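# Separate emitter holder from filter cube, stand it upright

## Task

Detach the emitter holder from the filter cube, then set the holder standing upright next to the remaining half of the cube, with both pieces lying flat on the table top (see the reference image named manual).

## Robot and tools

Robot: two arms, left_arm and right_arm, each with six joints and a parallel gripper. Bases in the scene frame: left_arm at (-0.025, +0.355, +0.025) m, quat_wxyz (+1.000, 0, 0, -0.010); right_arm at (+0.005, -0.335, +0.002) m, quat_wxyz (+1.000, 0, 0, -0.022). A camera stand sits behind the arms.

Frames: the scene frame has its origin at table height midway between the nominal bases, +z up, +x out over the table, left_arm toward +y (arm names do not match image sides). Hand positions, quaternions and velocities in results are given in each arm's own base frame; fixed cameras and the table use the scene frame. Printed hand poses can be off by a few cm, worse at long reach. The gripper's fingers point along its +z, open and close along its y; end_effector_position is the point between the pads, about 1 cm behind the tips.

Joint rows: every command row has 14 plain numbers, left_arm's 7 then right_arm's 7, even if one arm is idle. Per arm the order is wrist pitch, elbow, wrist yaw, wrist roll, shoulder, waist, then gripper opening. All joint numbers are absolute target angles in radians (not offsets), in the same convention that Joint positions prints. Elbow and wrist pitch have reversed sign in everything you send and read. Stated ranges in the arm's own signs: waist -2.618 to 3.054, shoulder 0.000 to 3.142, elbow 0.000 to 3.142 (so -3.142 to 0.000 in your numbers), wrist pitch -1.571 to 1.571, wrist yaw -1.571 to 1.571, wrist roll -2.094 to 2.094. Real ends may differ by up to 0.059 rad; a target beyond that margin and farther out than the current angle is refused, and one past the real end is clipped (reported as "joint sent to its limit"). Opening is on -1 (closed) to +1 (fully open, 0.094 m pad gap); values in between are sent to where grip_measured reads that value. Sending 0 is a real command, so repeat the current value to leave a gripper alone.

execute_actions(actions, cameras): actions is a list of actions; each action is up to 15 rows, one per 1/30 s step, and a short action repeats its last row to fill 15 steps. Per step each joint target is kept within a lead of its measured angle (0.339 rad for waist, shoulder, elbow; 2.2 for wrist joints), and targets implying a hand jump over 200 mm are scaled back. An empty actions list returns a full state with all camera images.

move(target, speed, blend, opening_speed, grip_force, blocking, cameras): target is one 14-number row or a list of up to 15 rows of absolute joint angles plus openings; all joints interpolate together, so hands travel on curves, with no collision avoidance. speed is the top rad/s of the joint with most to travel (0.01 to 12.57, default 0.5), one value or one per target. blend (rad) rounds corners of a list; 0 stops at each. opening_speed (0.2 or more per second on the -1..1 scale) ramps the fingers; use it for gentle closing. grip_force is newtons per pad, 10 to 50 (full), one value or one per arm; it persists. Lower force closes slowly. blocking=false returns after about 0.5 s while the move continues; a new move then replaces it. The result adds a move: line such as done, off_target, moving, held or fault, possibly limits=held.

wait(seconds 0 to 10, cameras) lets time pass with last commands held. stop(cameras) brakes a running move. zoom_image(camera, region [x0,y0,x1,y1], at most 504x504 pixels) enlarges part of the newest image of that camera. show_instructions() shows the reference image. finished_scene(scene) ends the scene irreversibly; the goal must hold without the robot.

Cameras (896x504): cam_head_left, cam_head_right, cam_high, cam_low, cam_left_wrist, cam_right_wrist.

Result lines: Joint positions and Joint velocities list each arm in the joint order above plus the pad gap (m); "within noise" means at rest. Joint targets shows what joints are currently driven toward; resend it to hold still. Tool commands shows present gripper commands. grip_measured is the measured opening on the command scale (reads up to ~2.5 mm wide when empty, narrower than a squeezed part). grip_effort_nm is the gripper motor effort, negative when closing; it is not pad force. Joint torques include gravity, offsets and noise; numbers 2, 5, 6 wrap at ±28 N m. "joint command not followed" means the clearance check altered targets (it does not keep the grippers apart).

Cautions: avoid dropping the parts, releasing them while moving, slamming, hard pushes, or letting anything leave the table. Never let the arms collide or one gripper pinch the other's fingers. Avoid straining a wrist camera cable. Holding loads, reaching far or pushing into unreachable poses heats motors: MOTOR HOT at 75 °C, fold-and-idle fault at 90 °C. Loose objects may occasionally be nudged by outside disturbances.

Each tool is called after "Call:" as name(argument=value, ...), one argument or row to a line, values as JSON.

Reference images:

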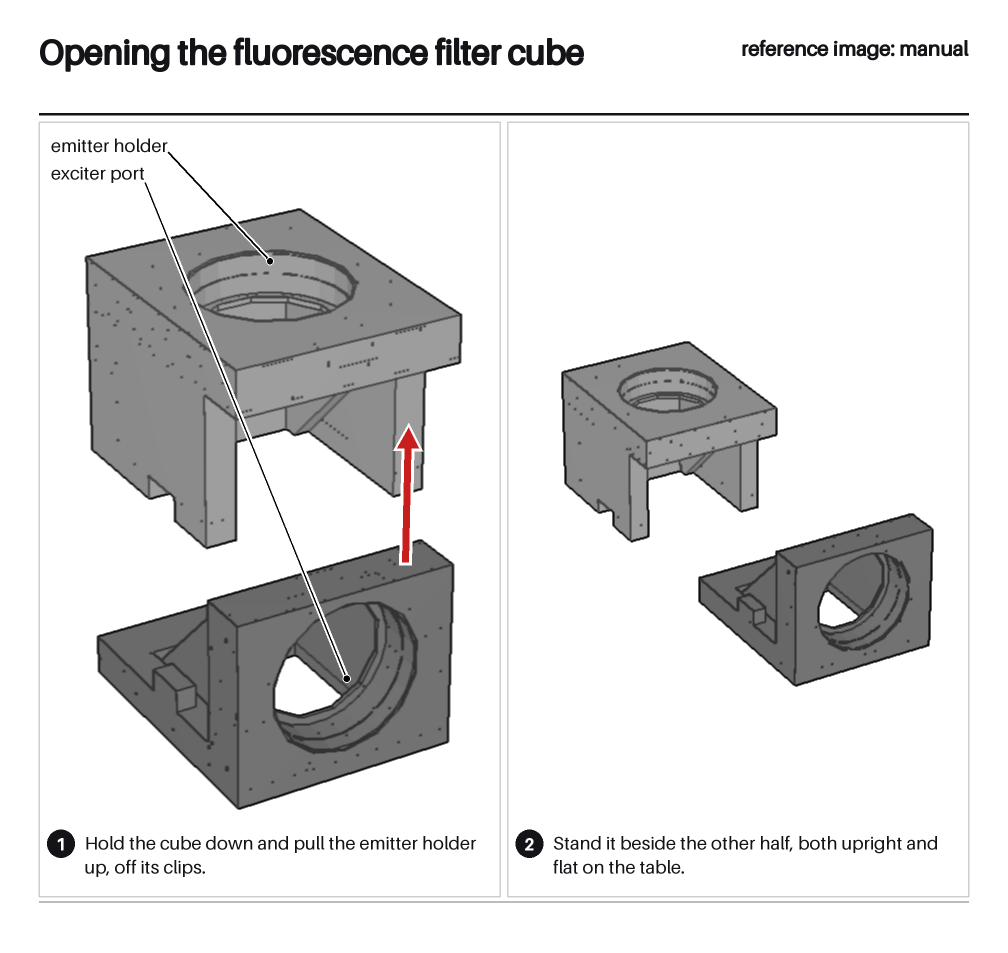

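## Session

Call:
execute_actions(
  actions=[],
)

Call:
zoom_image(
  camera="cam_head_left",
  region=[350, 200, 550, 360],
)

Scene clock: 0.00 s.
left_arm: end_effector_position=(+0.4084, +0.0349, +0.1149) grip_measured=+1.000 grip_effort_nm=n/a end_effector_quat_wxyz=(+0.593, -0.059, +0.802, +0.043) | right_arm: end_effector_position=(+0.4151, -0.0041, +0.1259) grip_measured=+1.000 grip_effort_nm=n/a end_effector_quat_wxyz=(+0.620, +0.004, +0.781, -0.073)
Joint names: [wrist pitch, elbow, wrist yaw, wrist roll, shoulder, waist]
Joint positions: left_arm=[-0.821 -0.413 -0.105 -0.033 1.532 0.037 0.094] | right_arm=[-0.935 -0.41 0.186 -0.069 1.571 0.068 0.094]
Joint velocities: within noise
Joint torques (N m): no reading
Heat: left arm: 25 °C; right arm: 23 °C.
Joint targets: left_arm=[-0.818 -0.419 -0.105 -0.034 1.526 0.037] | right_arm=[-0.935 -0.417 0.188 -0.069 1.563 0.068]
Tool commands: left_gripper/opening=+1.0 right_gripper/opening=+1.0

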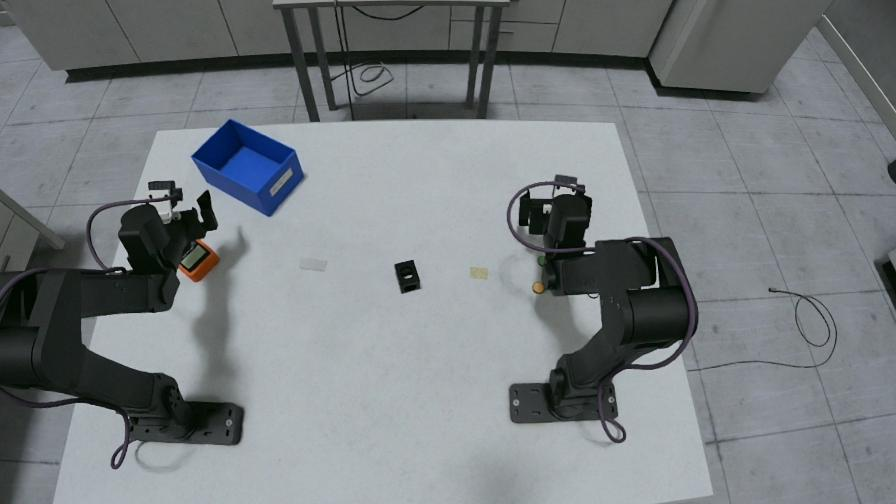

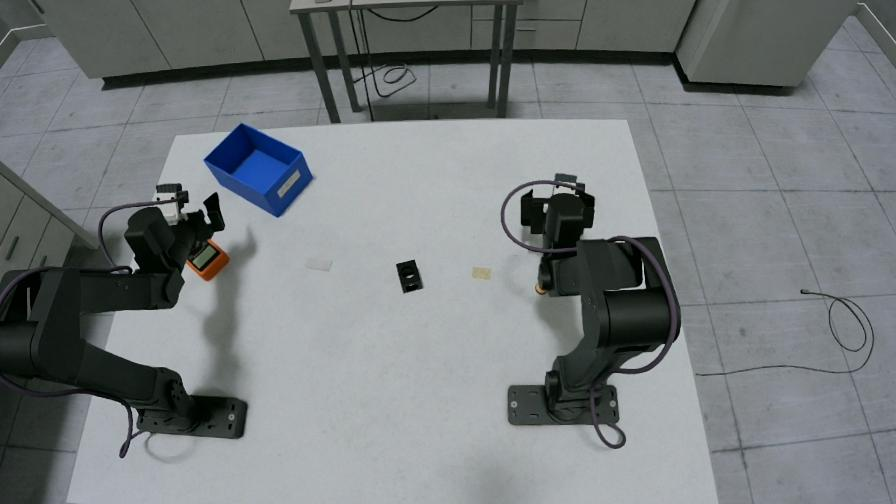

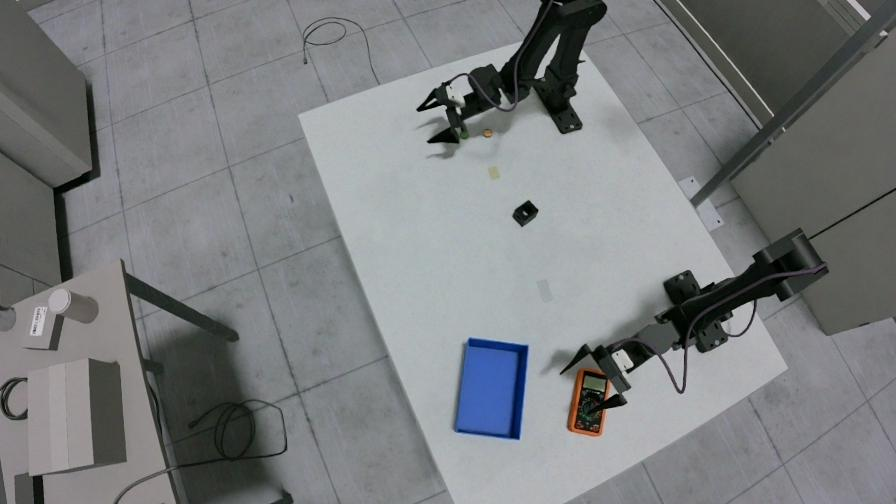

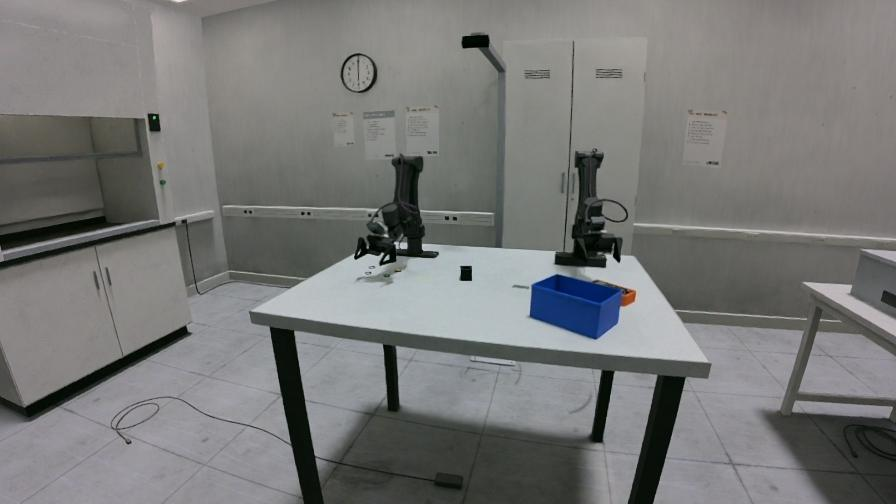

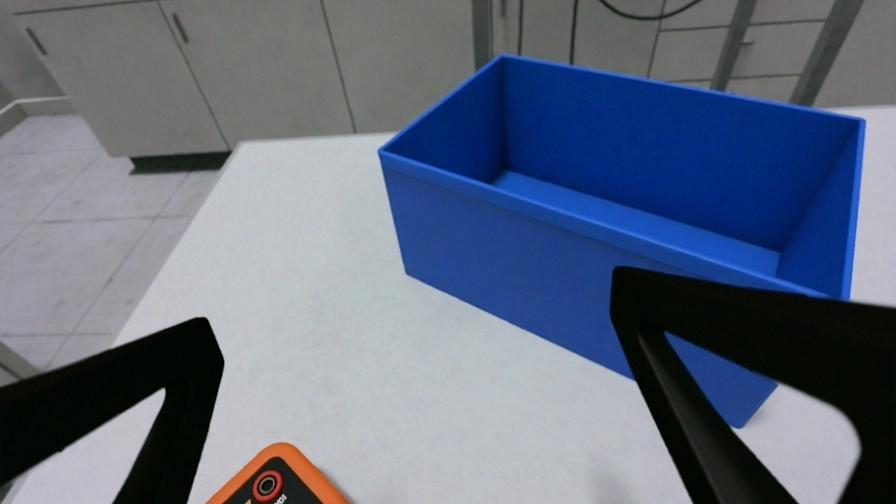

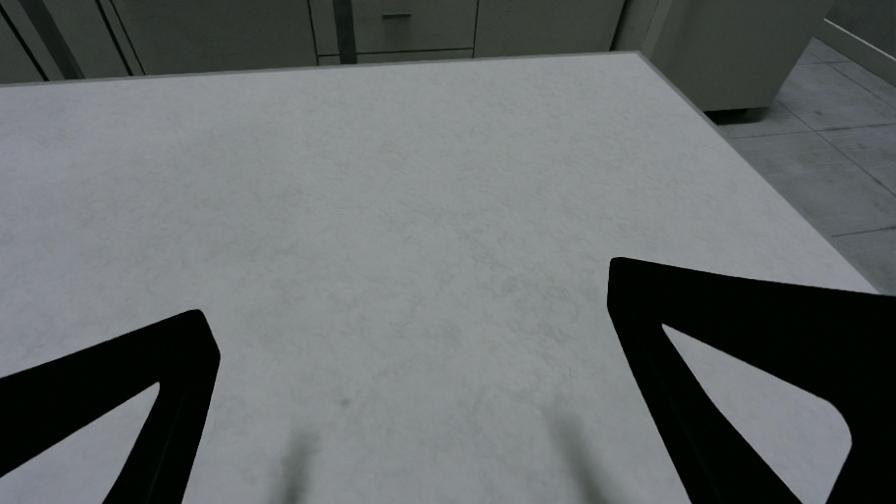

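Scaled by 2.520 from the camera's 896x504 image, which has a finer 1280x720 frame.

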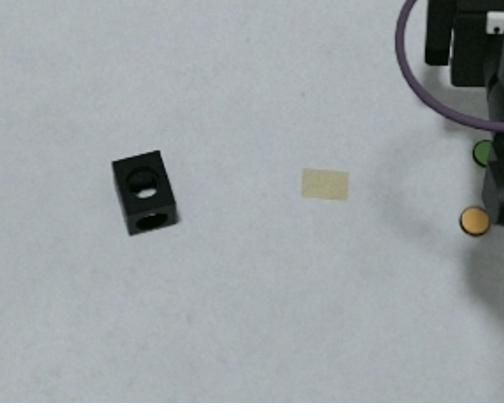

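Call:
move(
  target=[0.017,-1.05,0,0,1.06,0,1,1.46,-2.04,0,-0.994,2.175,0.891,1],
  speed=0.9,
  cameras=["cam_right_wrist","cam_head_left"],
)

Call:
zoom_image(
  camera="cam_right_wrist",
  region=[280, 20, 620, 360],
)

Scene clock: 6.27 s.
left_arm: end_effector_position=(+0.3923, +0.0050, +0.3853) grip_measured=+1.000 grip_effort_nm=0.05 end_effector_quat_wxyz=(+0.688, -0.006, +0.726, +0.003) | right_arm: end_effector_position=(+0.2621, +0.3240, +0.1134) grip_measured=+1.000 grip_effort_nm=0.01 end_effector_quat_wxyz=(+0.000, +0.807, -0.591, +0.005)
Joint names: [wrist pitch, elbow, wrist yaw, wrist roll, shoulder, waist]
Joint positions: left_arm=[0.006 -1.026 -0.006 -0.005 1.075 0.008 0.094] | right_arm=[1.43 -2.016 0.009 -0.985 2.156 0.892 0.094]
Joint torques (N m): left_arm=[-1.94 -8.09 0.05 0.02 -3.63 -0.58] | right_arm=[0.03 -8.2 -0.1 -0.08 -9.81 -0.16]
Heat: left arm: 26 °C; right arm: 23 °C.
Joint targets: left_arm=[0.017 -1.050 0.000 0.000 1.060 0.000] | right_arm=[1.460 -2.040 0.000 -0.994 2.175 0.891]
move: done
Images, in order (width x height): cam_head_left 896x504, cam_right_wrist 896x504.

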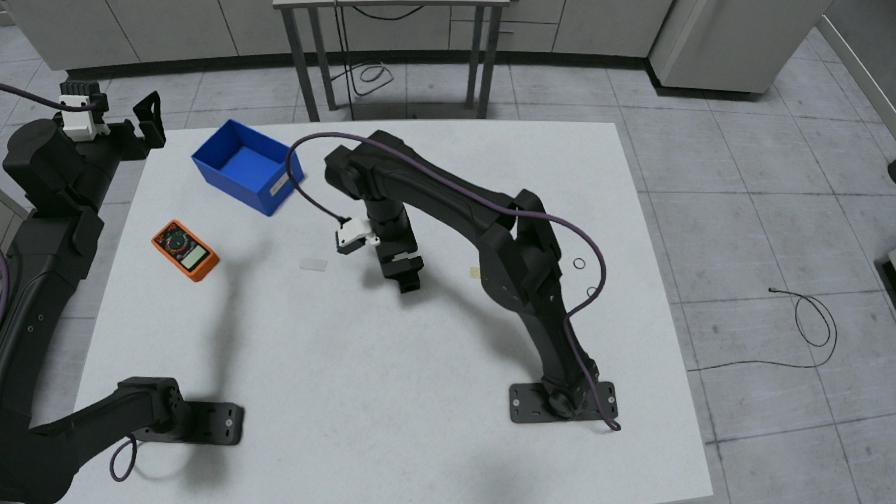

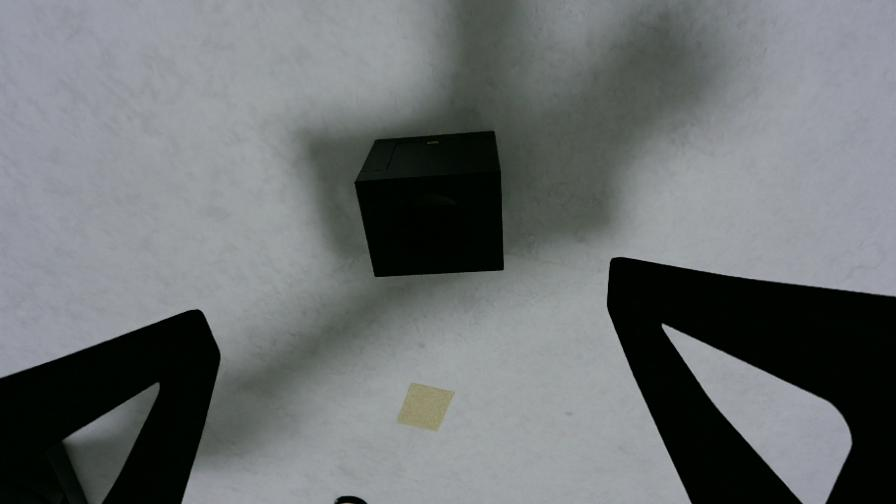

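Scaled by 1.482 from the camera's 896x504 image, which has a finer 1280x720 frame.

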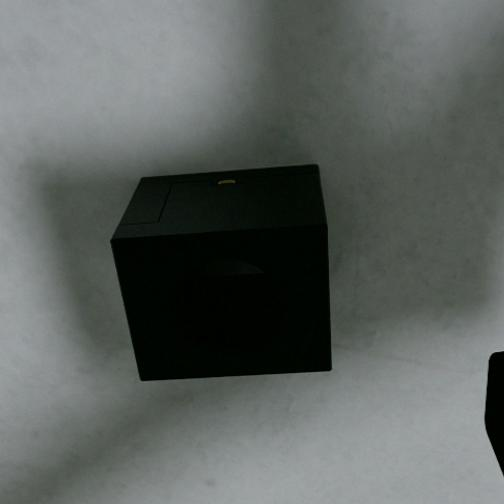

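Call:
move(
  target=[0.017,-1.05,0,0,1.06,0,1,1.454,-2.024,0,-0.945,2.165,0.8565,1],
  cameras=["cam_right_wrist","cam_high","cam_low"],
)

Scene clock: 10.57 s.
left_arm: end_effector_position=(+0.3923, +0.0050, +0.3852) grip_measured=+1.000 grip_effort_nm=0.05 end_effector_quat_wxyz=(+0.688, -0.006, +0.726, +0.003) | right_arm: end_effector_position=(+0.2723, +0.3154, +0.1134) grip_measured=+1.000 grip_effort_nm=0.01 end_effector_quat_wxyz=(+0.000, +0.787, -0.617, +0.005)
Joint names: [wrist pitch, elbow, wrist yaw, wrist roll, shoulder, waist]
Joint positions: left_arm=[0.006 -1.026 -0.006 -0.005 1.075 0.008 0.094] | right_arm=[1.43 -2.016 0.009 -0.951 2.156 0.86 0.094]
Joint torques (N m): left_arm=[-1.95 -8.01 0.05 0.02 -3.6 -0.58] | right_arm=[-0.03 -6.58 -0.11 0.04 -10.54 -0.4]
Heat: left arm: 27 °C; right arm: 23 °C.
Joint targets: left_arm=[0.017 -1.050 0.000 0.000 1.060 0.000] | right_arm=[1.454 -2.024 0.000 -0.945 2.165 0.857]
move: done
Images, in order (width x height): cam_high 896x504, cam_low 896x504, cam_right_wrist 896x504.

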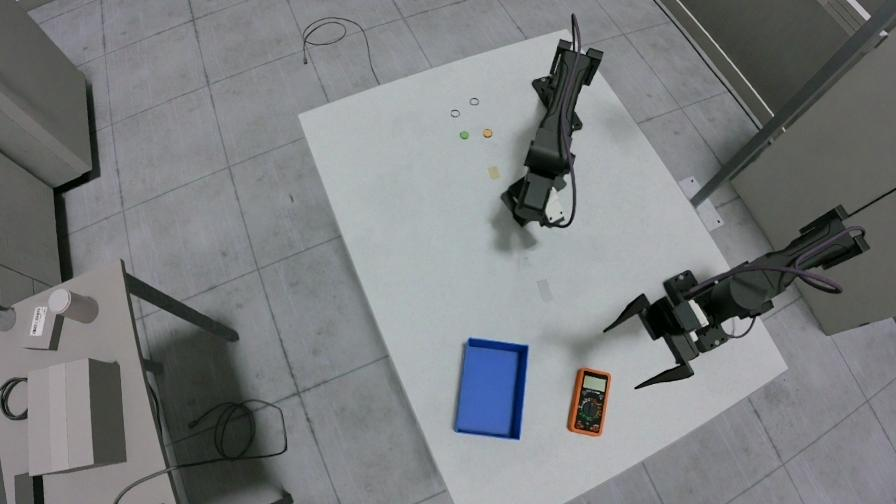

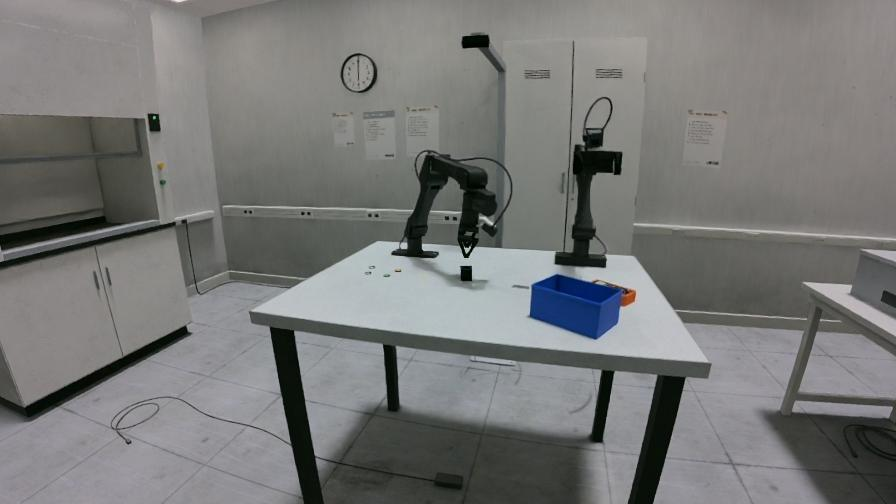

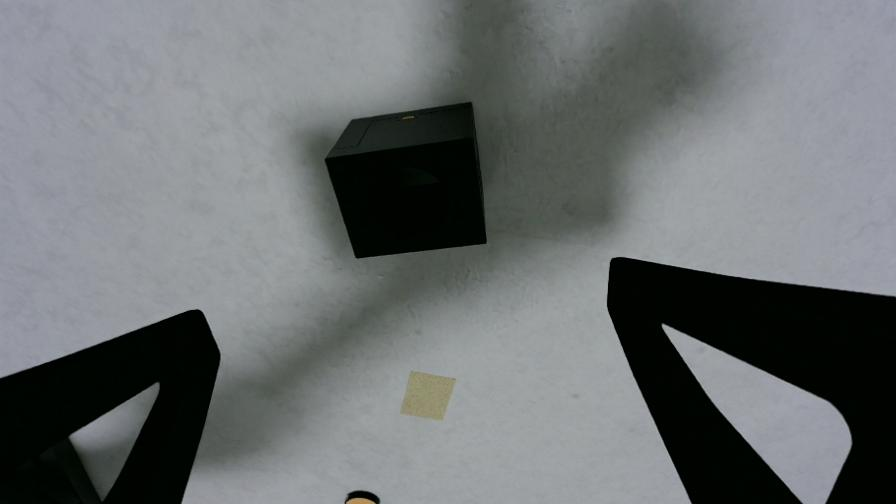

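Call:
move(
  target=[0.017,-1.05,0,0,1.06,0,1,1.2385,-1.804,0,-0.945,2.161,0.8565,1],
  speed=0.25,
  cameras=["cam_right_wrist","cam_head_left","cam_low"],
)

Call:
zoom_image(
  camera="cam_low",
  region=[426, 210, 516, 300],
)

Call:
zoom_image(
  camera="cam_head_left",
  region=[340, 190, 480, 320],
)

Scene clock: 21.37 s.
left_arm: end_effector_position=(+0.3923, +0.0050, +0.3852) grip_measured=+1.000 grip_effort_nm=0.05 end_effector_quat_wxyz=(+0.688, -0.006, +0.726, +0.003) | right_arm: end_effector_position=(+0.2715, +0.3145, +0.0624) grip_measured=+1.000 grip_effort_nm=0.01 end_effector_quat_wxyz=(+0.002, +0.786, -0.618, +0.005)
Joint names: [wrist pitch, elbow, wrist yaw, wrist roll, shoulder, waist]
Joint positions: left_arm=[0.006 -1.026 -0.006 -0.005 1.075 0.008 0.094] | right_arm=[1.232 -1.813 0.009 -0.95 2.156 0.86 0.094]
Joint torques (N m): left_arm=[-1.95 -8.05 0.03 0.04 -3.64 -0.64] | right_arm=[-0.2 -4.94 -0.11 0.03 -10.93 -0.42]
Heat: left arm: 27 °C; right arm: 24 °C.
Joint targets: left_arm=[0.017 -1.050 0.000 0.000 1.060 0.000] | right_arm=[1.239 -1.804 0.000 -0.945 2.161 0.857]
move: done
Images, in order (width x height): cam_head_left 896x504, cam_low 896x504, cam_right_wrist 896x504.

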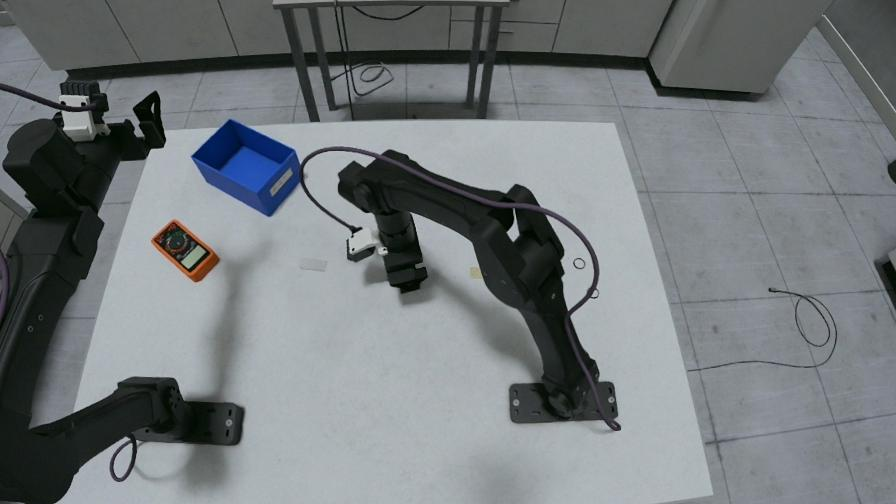

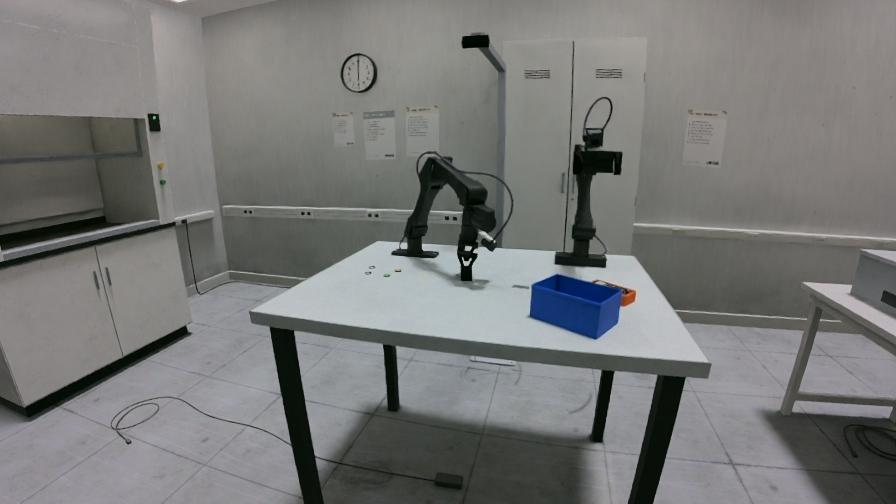

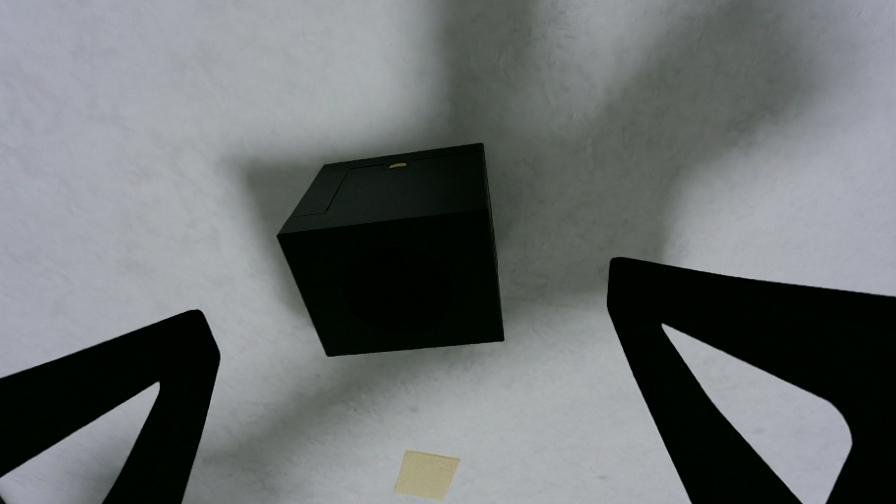

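Scaled by 5.600 from the camera's 896x504 image, which has a finer 1280x720 frame.

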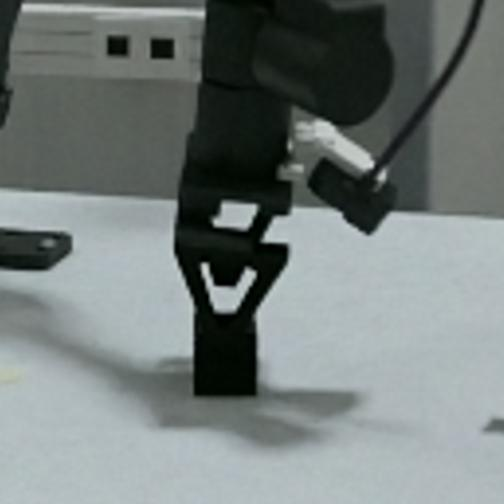

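Scaled by 3.600 from the camera's 896x504 image, which has a finer 1280x720 frame.

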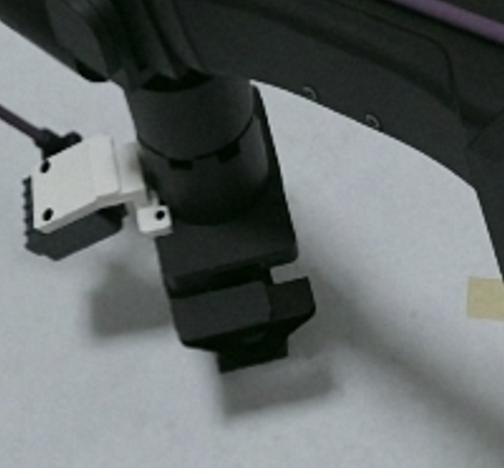

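Call:
move(
  target=[0.017,-1.05,0,0,1.06,0,1,1.2055,-1.7426,0,-0.9525,2.1325,0.849,1],
  speed=0.2,
  cameras=["cam_right_wrist"],
)

Scene clock: 23.90 s.
left_arm: end_effector_position=(+0.3923, +0.0050, +0.3852) grip_measured=+1.000 grip_effort_nm=0.05 end_effector_quat_wxyz=(+0.688, -0.006, +0.726, +0.003) | right_arm: end_effector_position=(+0.2667, +0.3068, +0.0473) grip_measured=+1.000 grip_effort_nm=0.01 end_effector_quat_wxyz=(+0.016, +0.785, -0.619, +0.004)
Joint names: [wrist pitch, elbow, wrist yaw, wrist roll, shoulder, waist]
Joint positions: left_arm=[0.006 -1.026 -0.006 -0.005 1.075 0.008 0.094] | right_arm=[1.199 -1.752 0.009 -0.95 2.156 0.857 0.094]
Joint torques (N m): left_arm=[-1.97 -8.08 0.04 0.03 -3.62 -0.61] | right_arm=[-0.12 -4.86 -0.1 -0.04 -13.16 -0.69]
Heat: left arm: 27 °C; right arm: 24 °C.
Joint targets: left_arm=[0.017 -1.050 0.000 0.000 1.060 0.000] | right_arm=[1.205 -1.743 0.000 -0.952 2.132 0.849]
move: done
Images, in order (width x height): cam_right_wrist 896x504.

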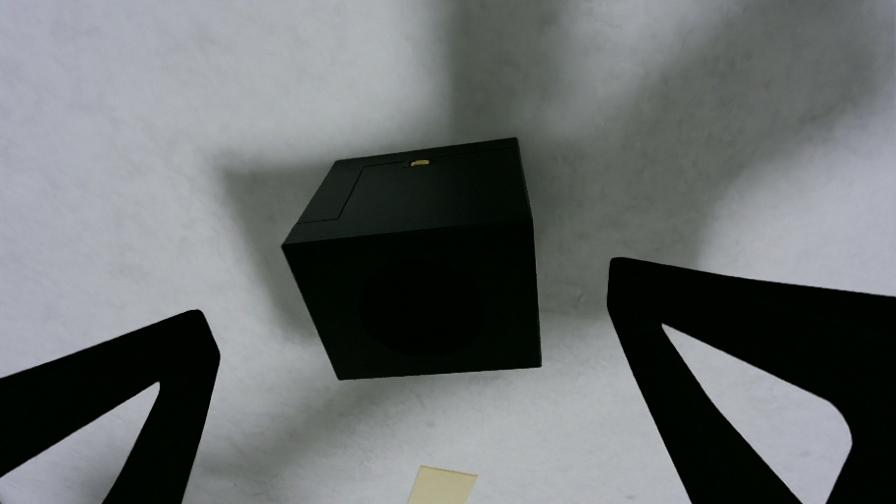

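Call:
move(
  target=[0.017,-1.05,0,0,1.06,0,1,1.1975,-1.735,0,-0.962,2.145,0.838,1],
  speed=0.1,
  cameras=["cam_right_wrist"],
)

Call:
zoom_image(
  camera="cam_right_wrist",
  region=[180, 100, 660, 420],
)

Scene clock: 26.07 s.
left_arm: end_effector_position=(+0.3923, +0.0050, +0.3852) grip_measured=+1.000 grip_effort_nm=0.05 end_effector_quat_wxyz=(+0.688, -0.006, +0.726, +0.003) | right_arm: end_effector_position=(+0.2701, +0.3038, +0.0456) grip_measured=+1.000 grip_effort_nm=0.01 end_effector_quat_wxyz=(+0.015, +0.783, -0.622, +0.004)
Joint names: [wrist pitch, elbow, wrist yaw, wrist roll, shoulder, waist]
Joint positions: left_arm=[0.006 -1.026 -0.006 -0.005 1.075 0.008 0.094] | right_arm=[1.191 -1.746 0.009 -0.952 2.156 0.846 0.094]
Joint torques (N m): left_arm=[-1.95 -8.06 0.03 0.04 -3.66 -0.59] | right_arm=[-0.14 -4.71 -0.11 -0.1 -12.04 -0.9]
Heat: left arm: 28 °C; right arm: 25 °C.
Joint targets: left_arm=[0.017 -1.050 0.000 0.000 1.060 0.000] | right_arm=[1.198 -1.735 0.000 -0.962 2.145 0.838]
move: done
Images, in order (width x height): cam_right_wrist 896x504.

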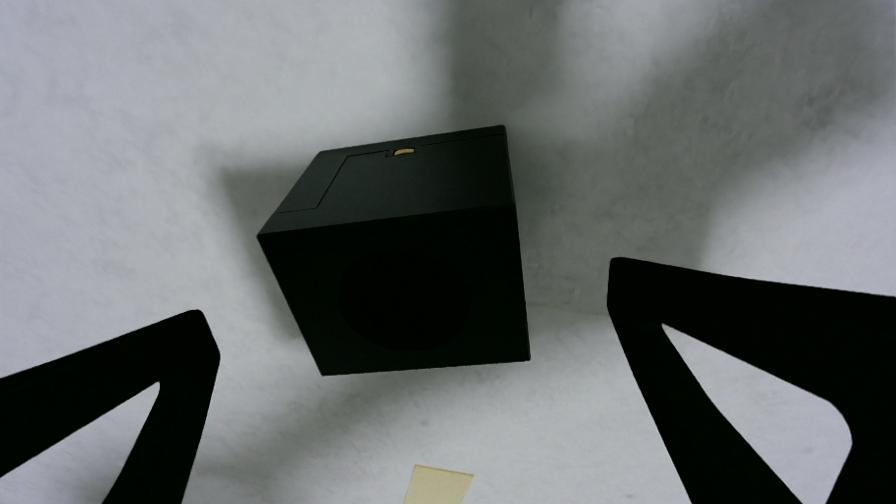

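Scaled by 1.050 from the camera's 896x504 image, which has a finer 1280x720 frame.

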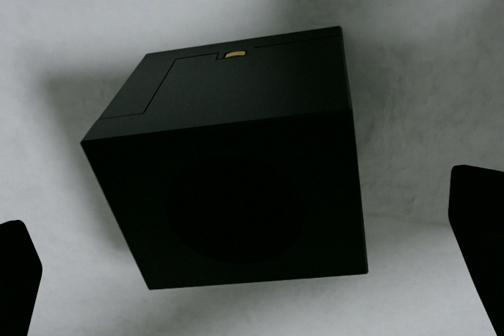

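Call:
move(
  target=[0.017,-1.05,0,0,1.06,0,1,1.1975,-1.735,0,-0.962,2.145,0.838,-0.5],
  opening_speed=0.5,
  cameras=["cam_right_wrist"],
)

Call:
zoom_image(
  camera="cam_right_wrist",
  region=[200, 80, 680, 420],
)

Scene clock: 30.00 s.
left_arm: end_effector_position=(+0.3923, +0.0050, +0.3852) grip_measured=+1.000 grip_effort_nm=0.05 end_effector_quat_wxyz=(+0.688, -0.006, +0.726, +0.003) | right_arm: end_effector_position=(+0.2705, +0.3043, +0.0456) grip_measured=+0.036 grip_effort_nm=-1.02 end_effector_quat_wxyz=(+0.014, +0.783, -0.622, +0.004)
Joint names: [wrist pitch, elbow, wrist yaw, wrist roll, shoulder, waist]
Joint positions: left_arm=[0.006 -1.026 -0.006 -0.005 1.075 0.008 0.094] | right_arm=[1.189 -1.746 0.009 -0.953 2.156 0.846 0.049]
Joint torques (N m): left_arm=[-1.94 -8.02 0.04 0.02 -3.59 -0.57] | right_arm=[-0.14 -4.71 -0.09 -0.12 -12.08 -0.73]
Heat: left arm: 28 °C; right arm: 25 °C.
Joint targets: left_arm=[0.017 -1.050 0.000 0.000 1.060 0.000] | right_arm=[1.198 -1.735 0.000 -0.962 2.145 0.838]
move: done
Images, in order (width x height): cam_right_wrist 896x504.

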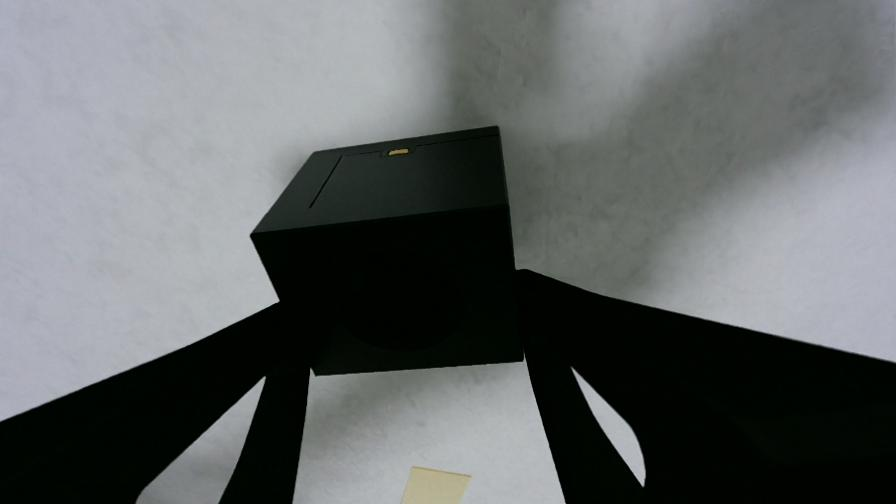

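Scaled by 1.050 from the camera's 896x504 image, which has a finer 1280x720 frame.

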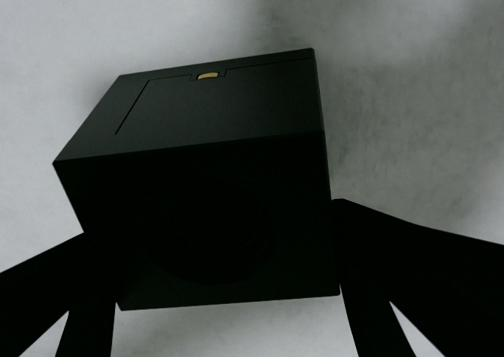

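Call:
move(
  target=[
    [0.017,-1.05,0,0,1.06,0,1,1.46,-2.04,0,-0.962,2.175,0.838,-0.7],
    [0.017,-1.05,0,0,1.06,0,1,-0.93,-0.836,-1.177,0,1.765,0.438,-0.7],
  ],
  speed=[0.25,0.6],
  blend=0.05,
  cameras=["cam_right_wrist","cam_head_left","cam_low","cam_high"],
)

Call:
zoom_image(
  camera="cam_low",
  region=[400, 150, 580, 290],
)

Call:
zoom_image(
  camera="cam_head_left",
  region=[300, 150, 480, 290],
)

Scene clock: 37.17 s.
left_arm: end_effector_position=(+0.3923, +0.0050, +0.3852) grip_measured=+1.000 grip_effort_nm=0.05 end_effector_quat_wxyz=(+0.688, -0.006, +0.726, +0.003) | right_arm: end_effector_position=(+0.3006, +0.3277, +0.1964) grip_measured=+0.036 grip_effort_nm=-1.02 end_effector_quat_wxyz=(+0.464, -0.497, +0.518, +0.519)
Joint names: [wrist pitch, elbow, wrist yaw, wrist roll, shoulder, waist]
Joint positions: left_arm=[0.006 -1.026 -0.006 -0.005 1.075 0.008 0.094] | right_arm=[-0.888 -0.841 -1.161 0.004 1.808 0.445 0.049]
Joint torques (N m): left_arm=[-1.95 -8.06 0.04 0.02 -3.63 -0.59] | right_arm=[-1.93 -5.12 -0.29 -0.07 -11.78 -0.64]
Heat: left arm: 28 °C; right arm: 26 °C.
Joint targets: left_arm=[0.017 -1.050 0.000 0.000 1.060 0.000] | right_arm=[-0.930 -0.836 -1.177 0.000 1.765 0.438]
move: off_target (right_arm); right_arm: the shoulder is farthest, 0.043 rad from its target
Images, in order (width x height): cam_head_left 896x504, cam_high 896x504, cam_low 896x504, cam_right_wrist 896x504.

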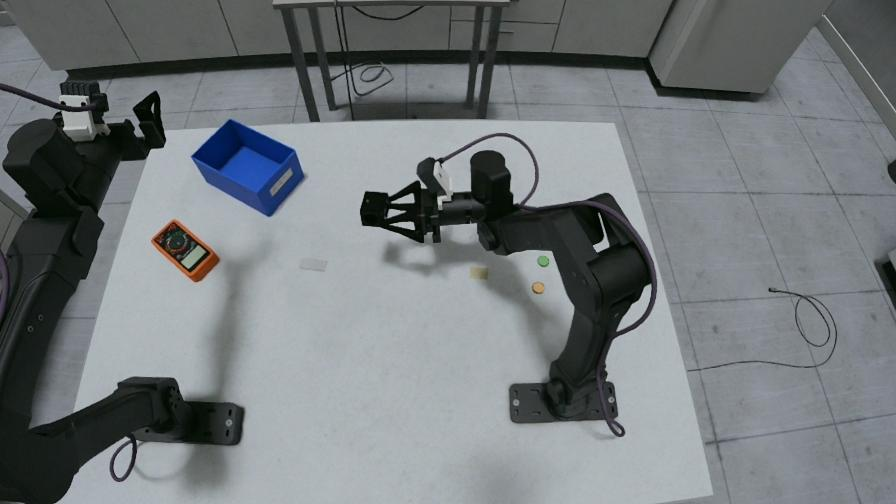

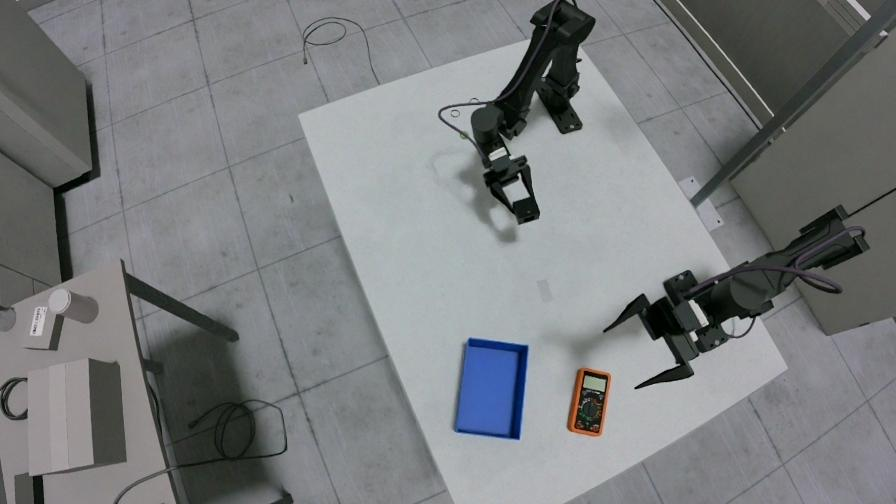

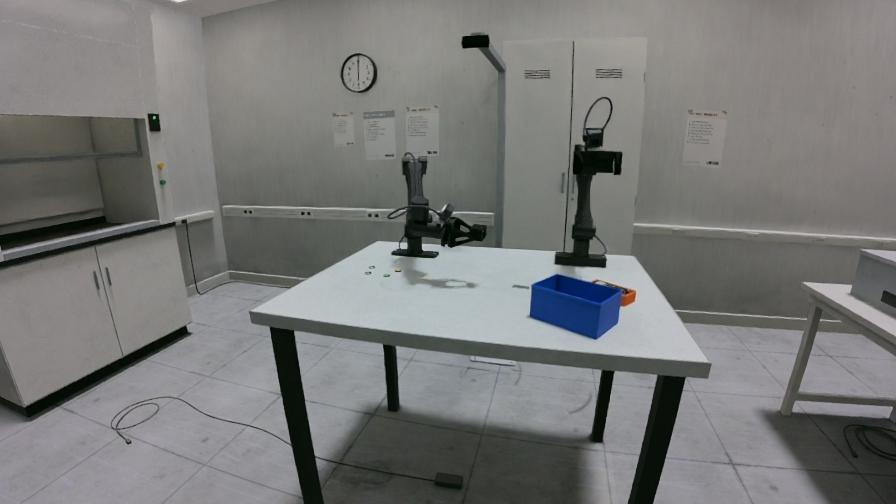

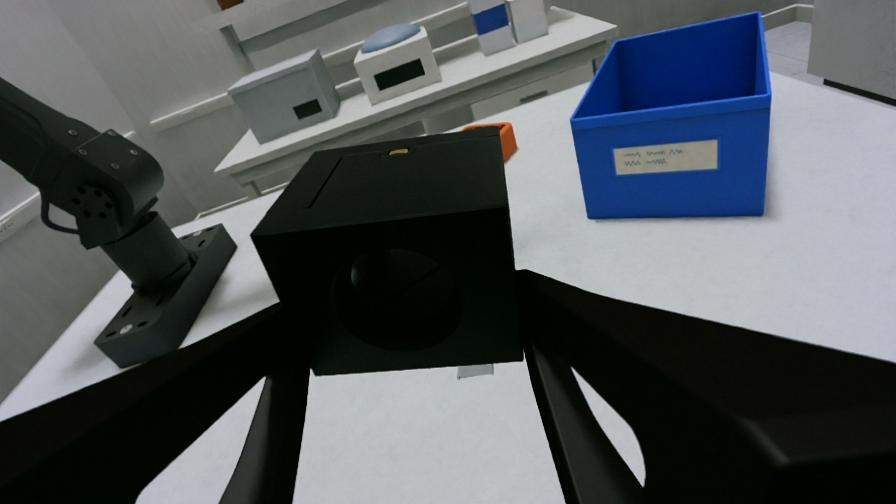

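Scaled by 2.800 from the camera's 896x504 image, which has a finer 1280x720 frame.

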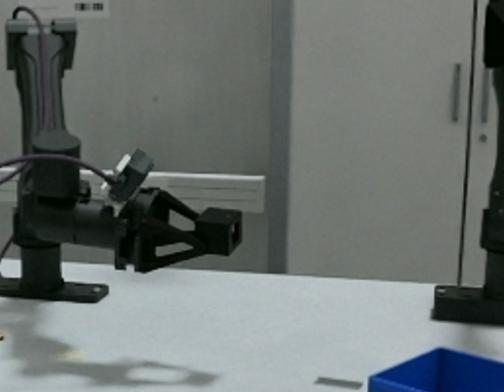

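Scaled by 2.800 from the camera's 896x504 image, which has a finer 1280x720 frame.

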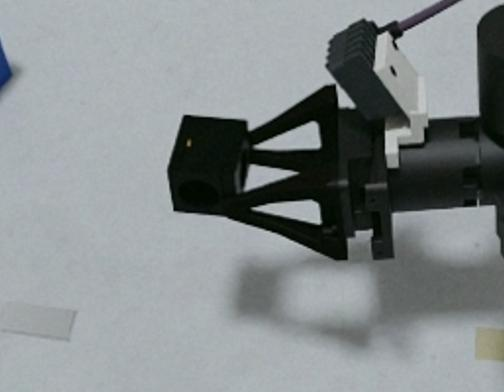

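Call:
move(
  target=[-1.17,-0.685,1.229,0,1.86,-0.322,1,-0.93,-0.836,-1.177,0,1.765,0.438,-0.7],
  speed=0.6,
  cameras=["cam_left_wrist","cam_head_left","cam_low"],
)

Call:
zoom_image(
  camera="cam_head_left",
  region=[200, 130, 480, 320],
)

Call:
zoom_image(
  camera="cam_low",
  region=[400, 130, 640, 290],
)

Scene clock: 40.60 s.
left_arm: end_effector_position=(+0.3060, -0.2782, +0.1733) grip_measured=+1.000 grip_effort_nm=0.05 end_effector_quat_wxyz=(+0.507, +0.492, +0.508, -0.493) | right_arm: end_effector_position=(+0.3006, +0.3277, +0.1964) grip_measured=+0.036 grip_effort_nm=-1.02 end_effector_quat_wxyz=(+0.464, -0.497, +0.518, +0.519)
Joint names: [wrist pitch, elbow, wrist yaw, wrist roll, shoulder, waist]
Joint positions: left_arm=[-1.157 -0.692 1.223 -0.005 1.846 -0.318 0.094] | right_arm=[-0.889 -0.841 -1.161 0.005 1.808 0.445 0.049]
Joint torques (N m): left_arm=[-1.78 -3.49 0.07 0.02 -6.08 -0.23] | right_arm=[-1.94 -5.08 -0.27 -0.07 -11.78 -0.66]
Heat: left arm: 28 °C; right arm: 26 °C.
Joint targets: left_arm=[-1.170 -0.685 1.229 0.000 1.860 -0.322] | right_arm=[-0.930 -0.836 -1.177 0.000 1.765 0.438]
move: off_target (right_arm); right_arm: the shoulder is farthest, 0.043 rad from its target
Images, in order (width x height): cam_head_left 896x504, cam_low 896x504, cam_left_wrist 896x504.

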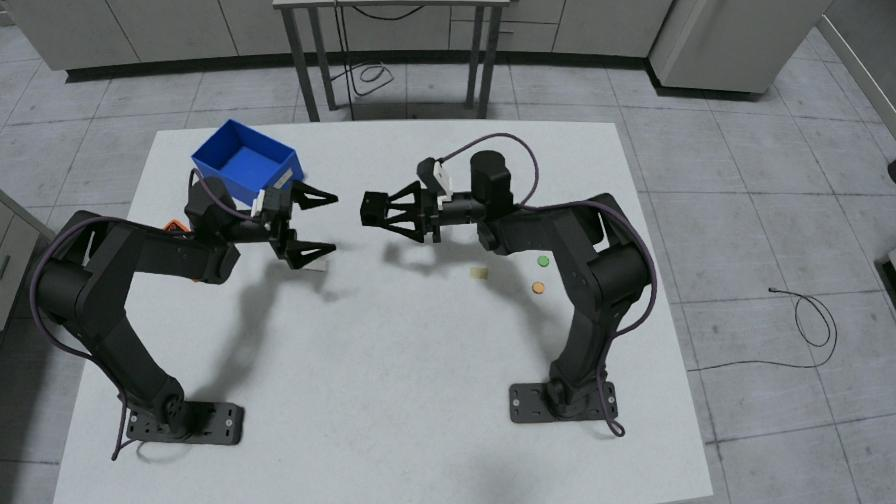

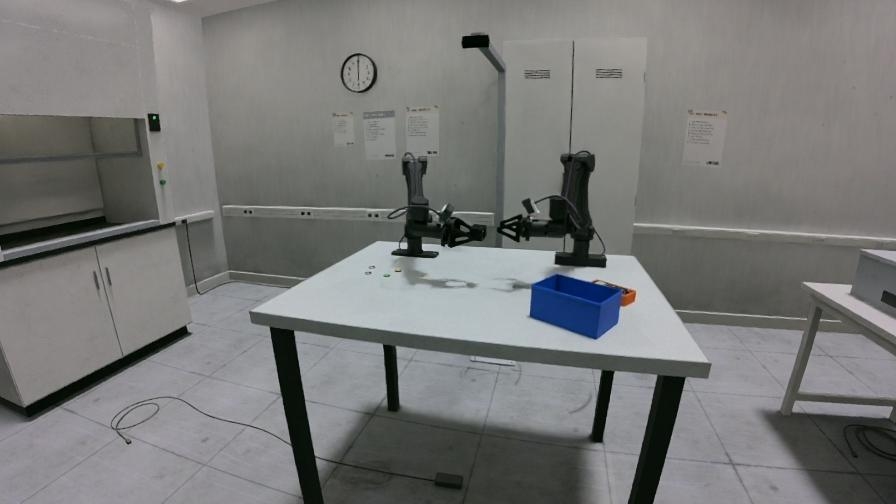

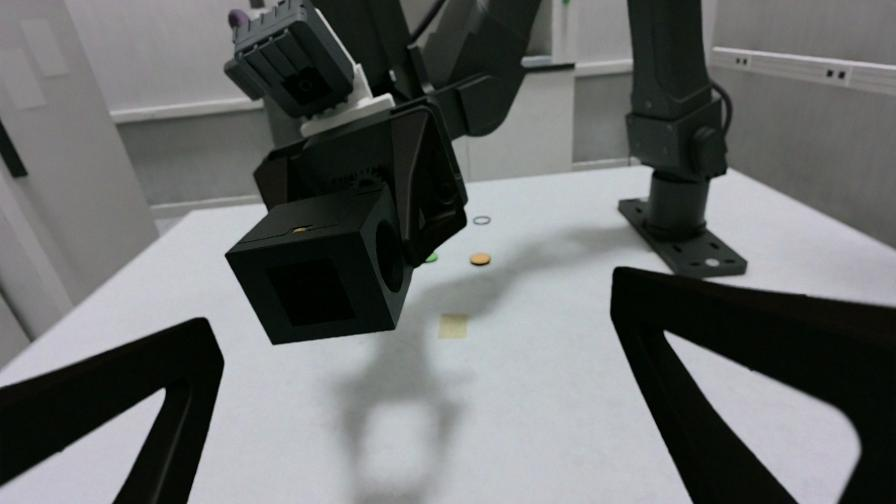

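Scaled by 1.800 from the camera's 896x504 image, which has a finer 1280x720 frame.

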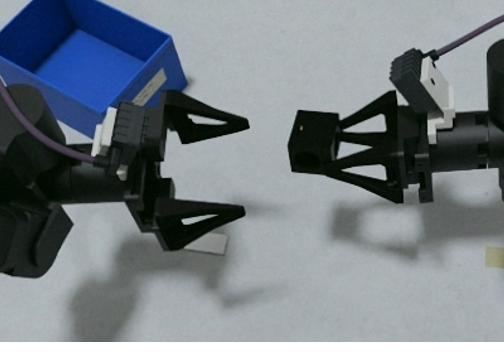

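Scaled by 2.100 from the camera's 896x504 image, which has a finer 1280x720 frame.

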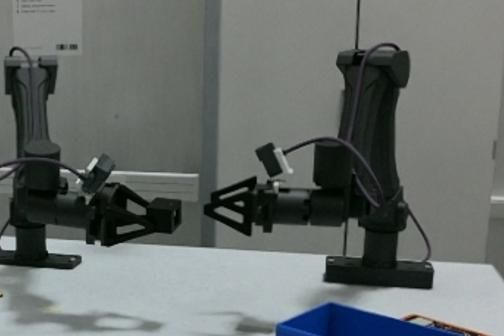

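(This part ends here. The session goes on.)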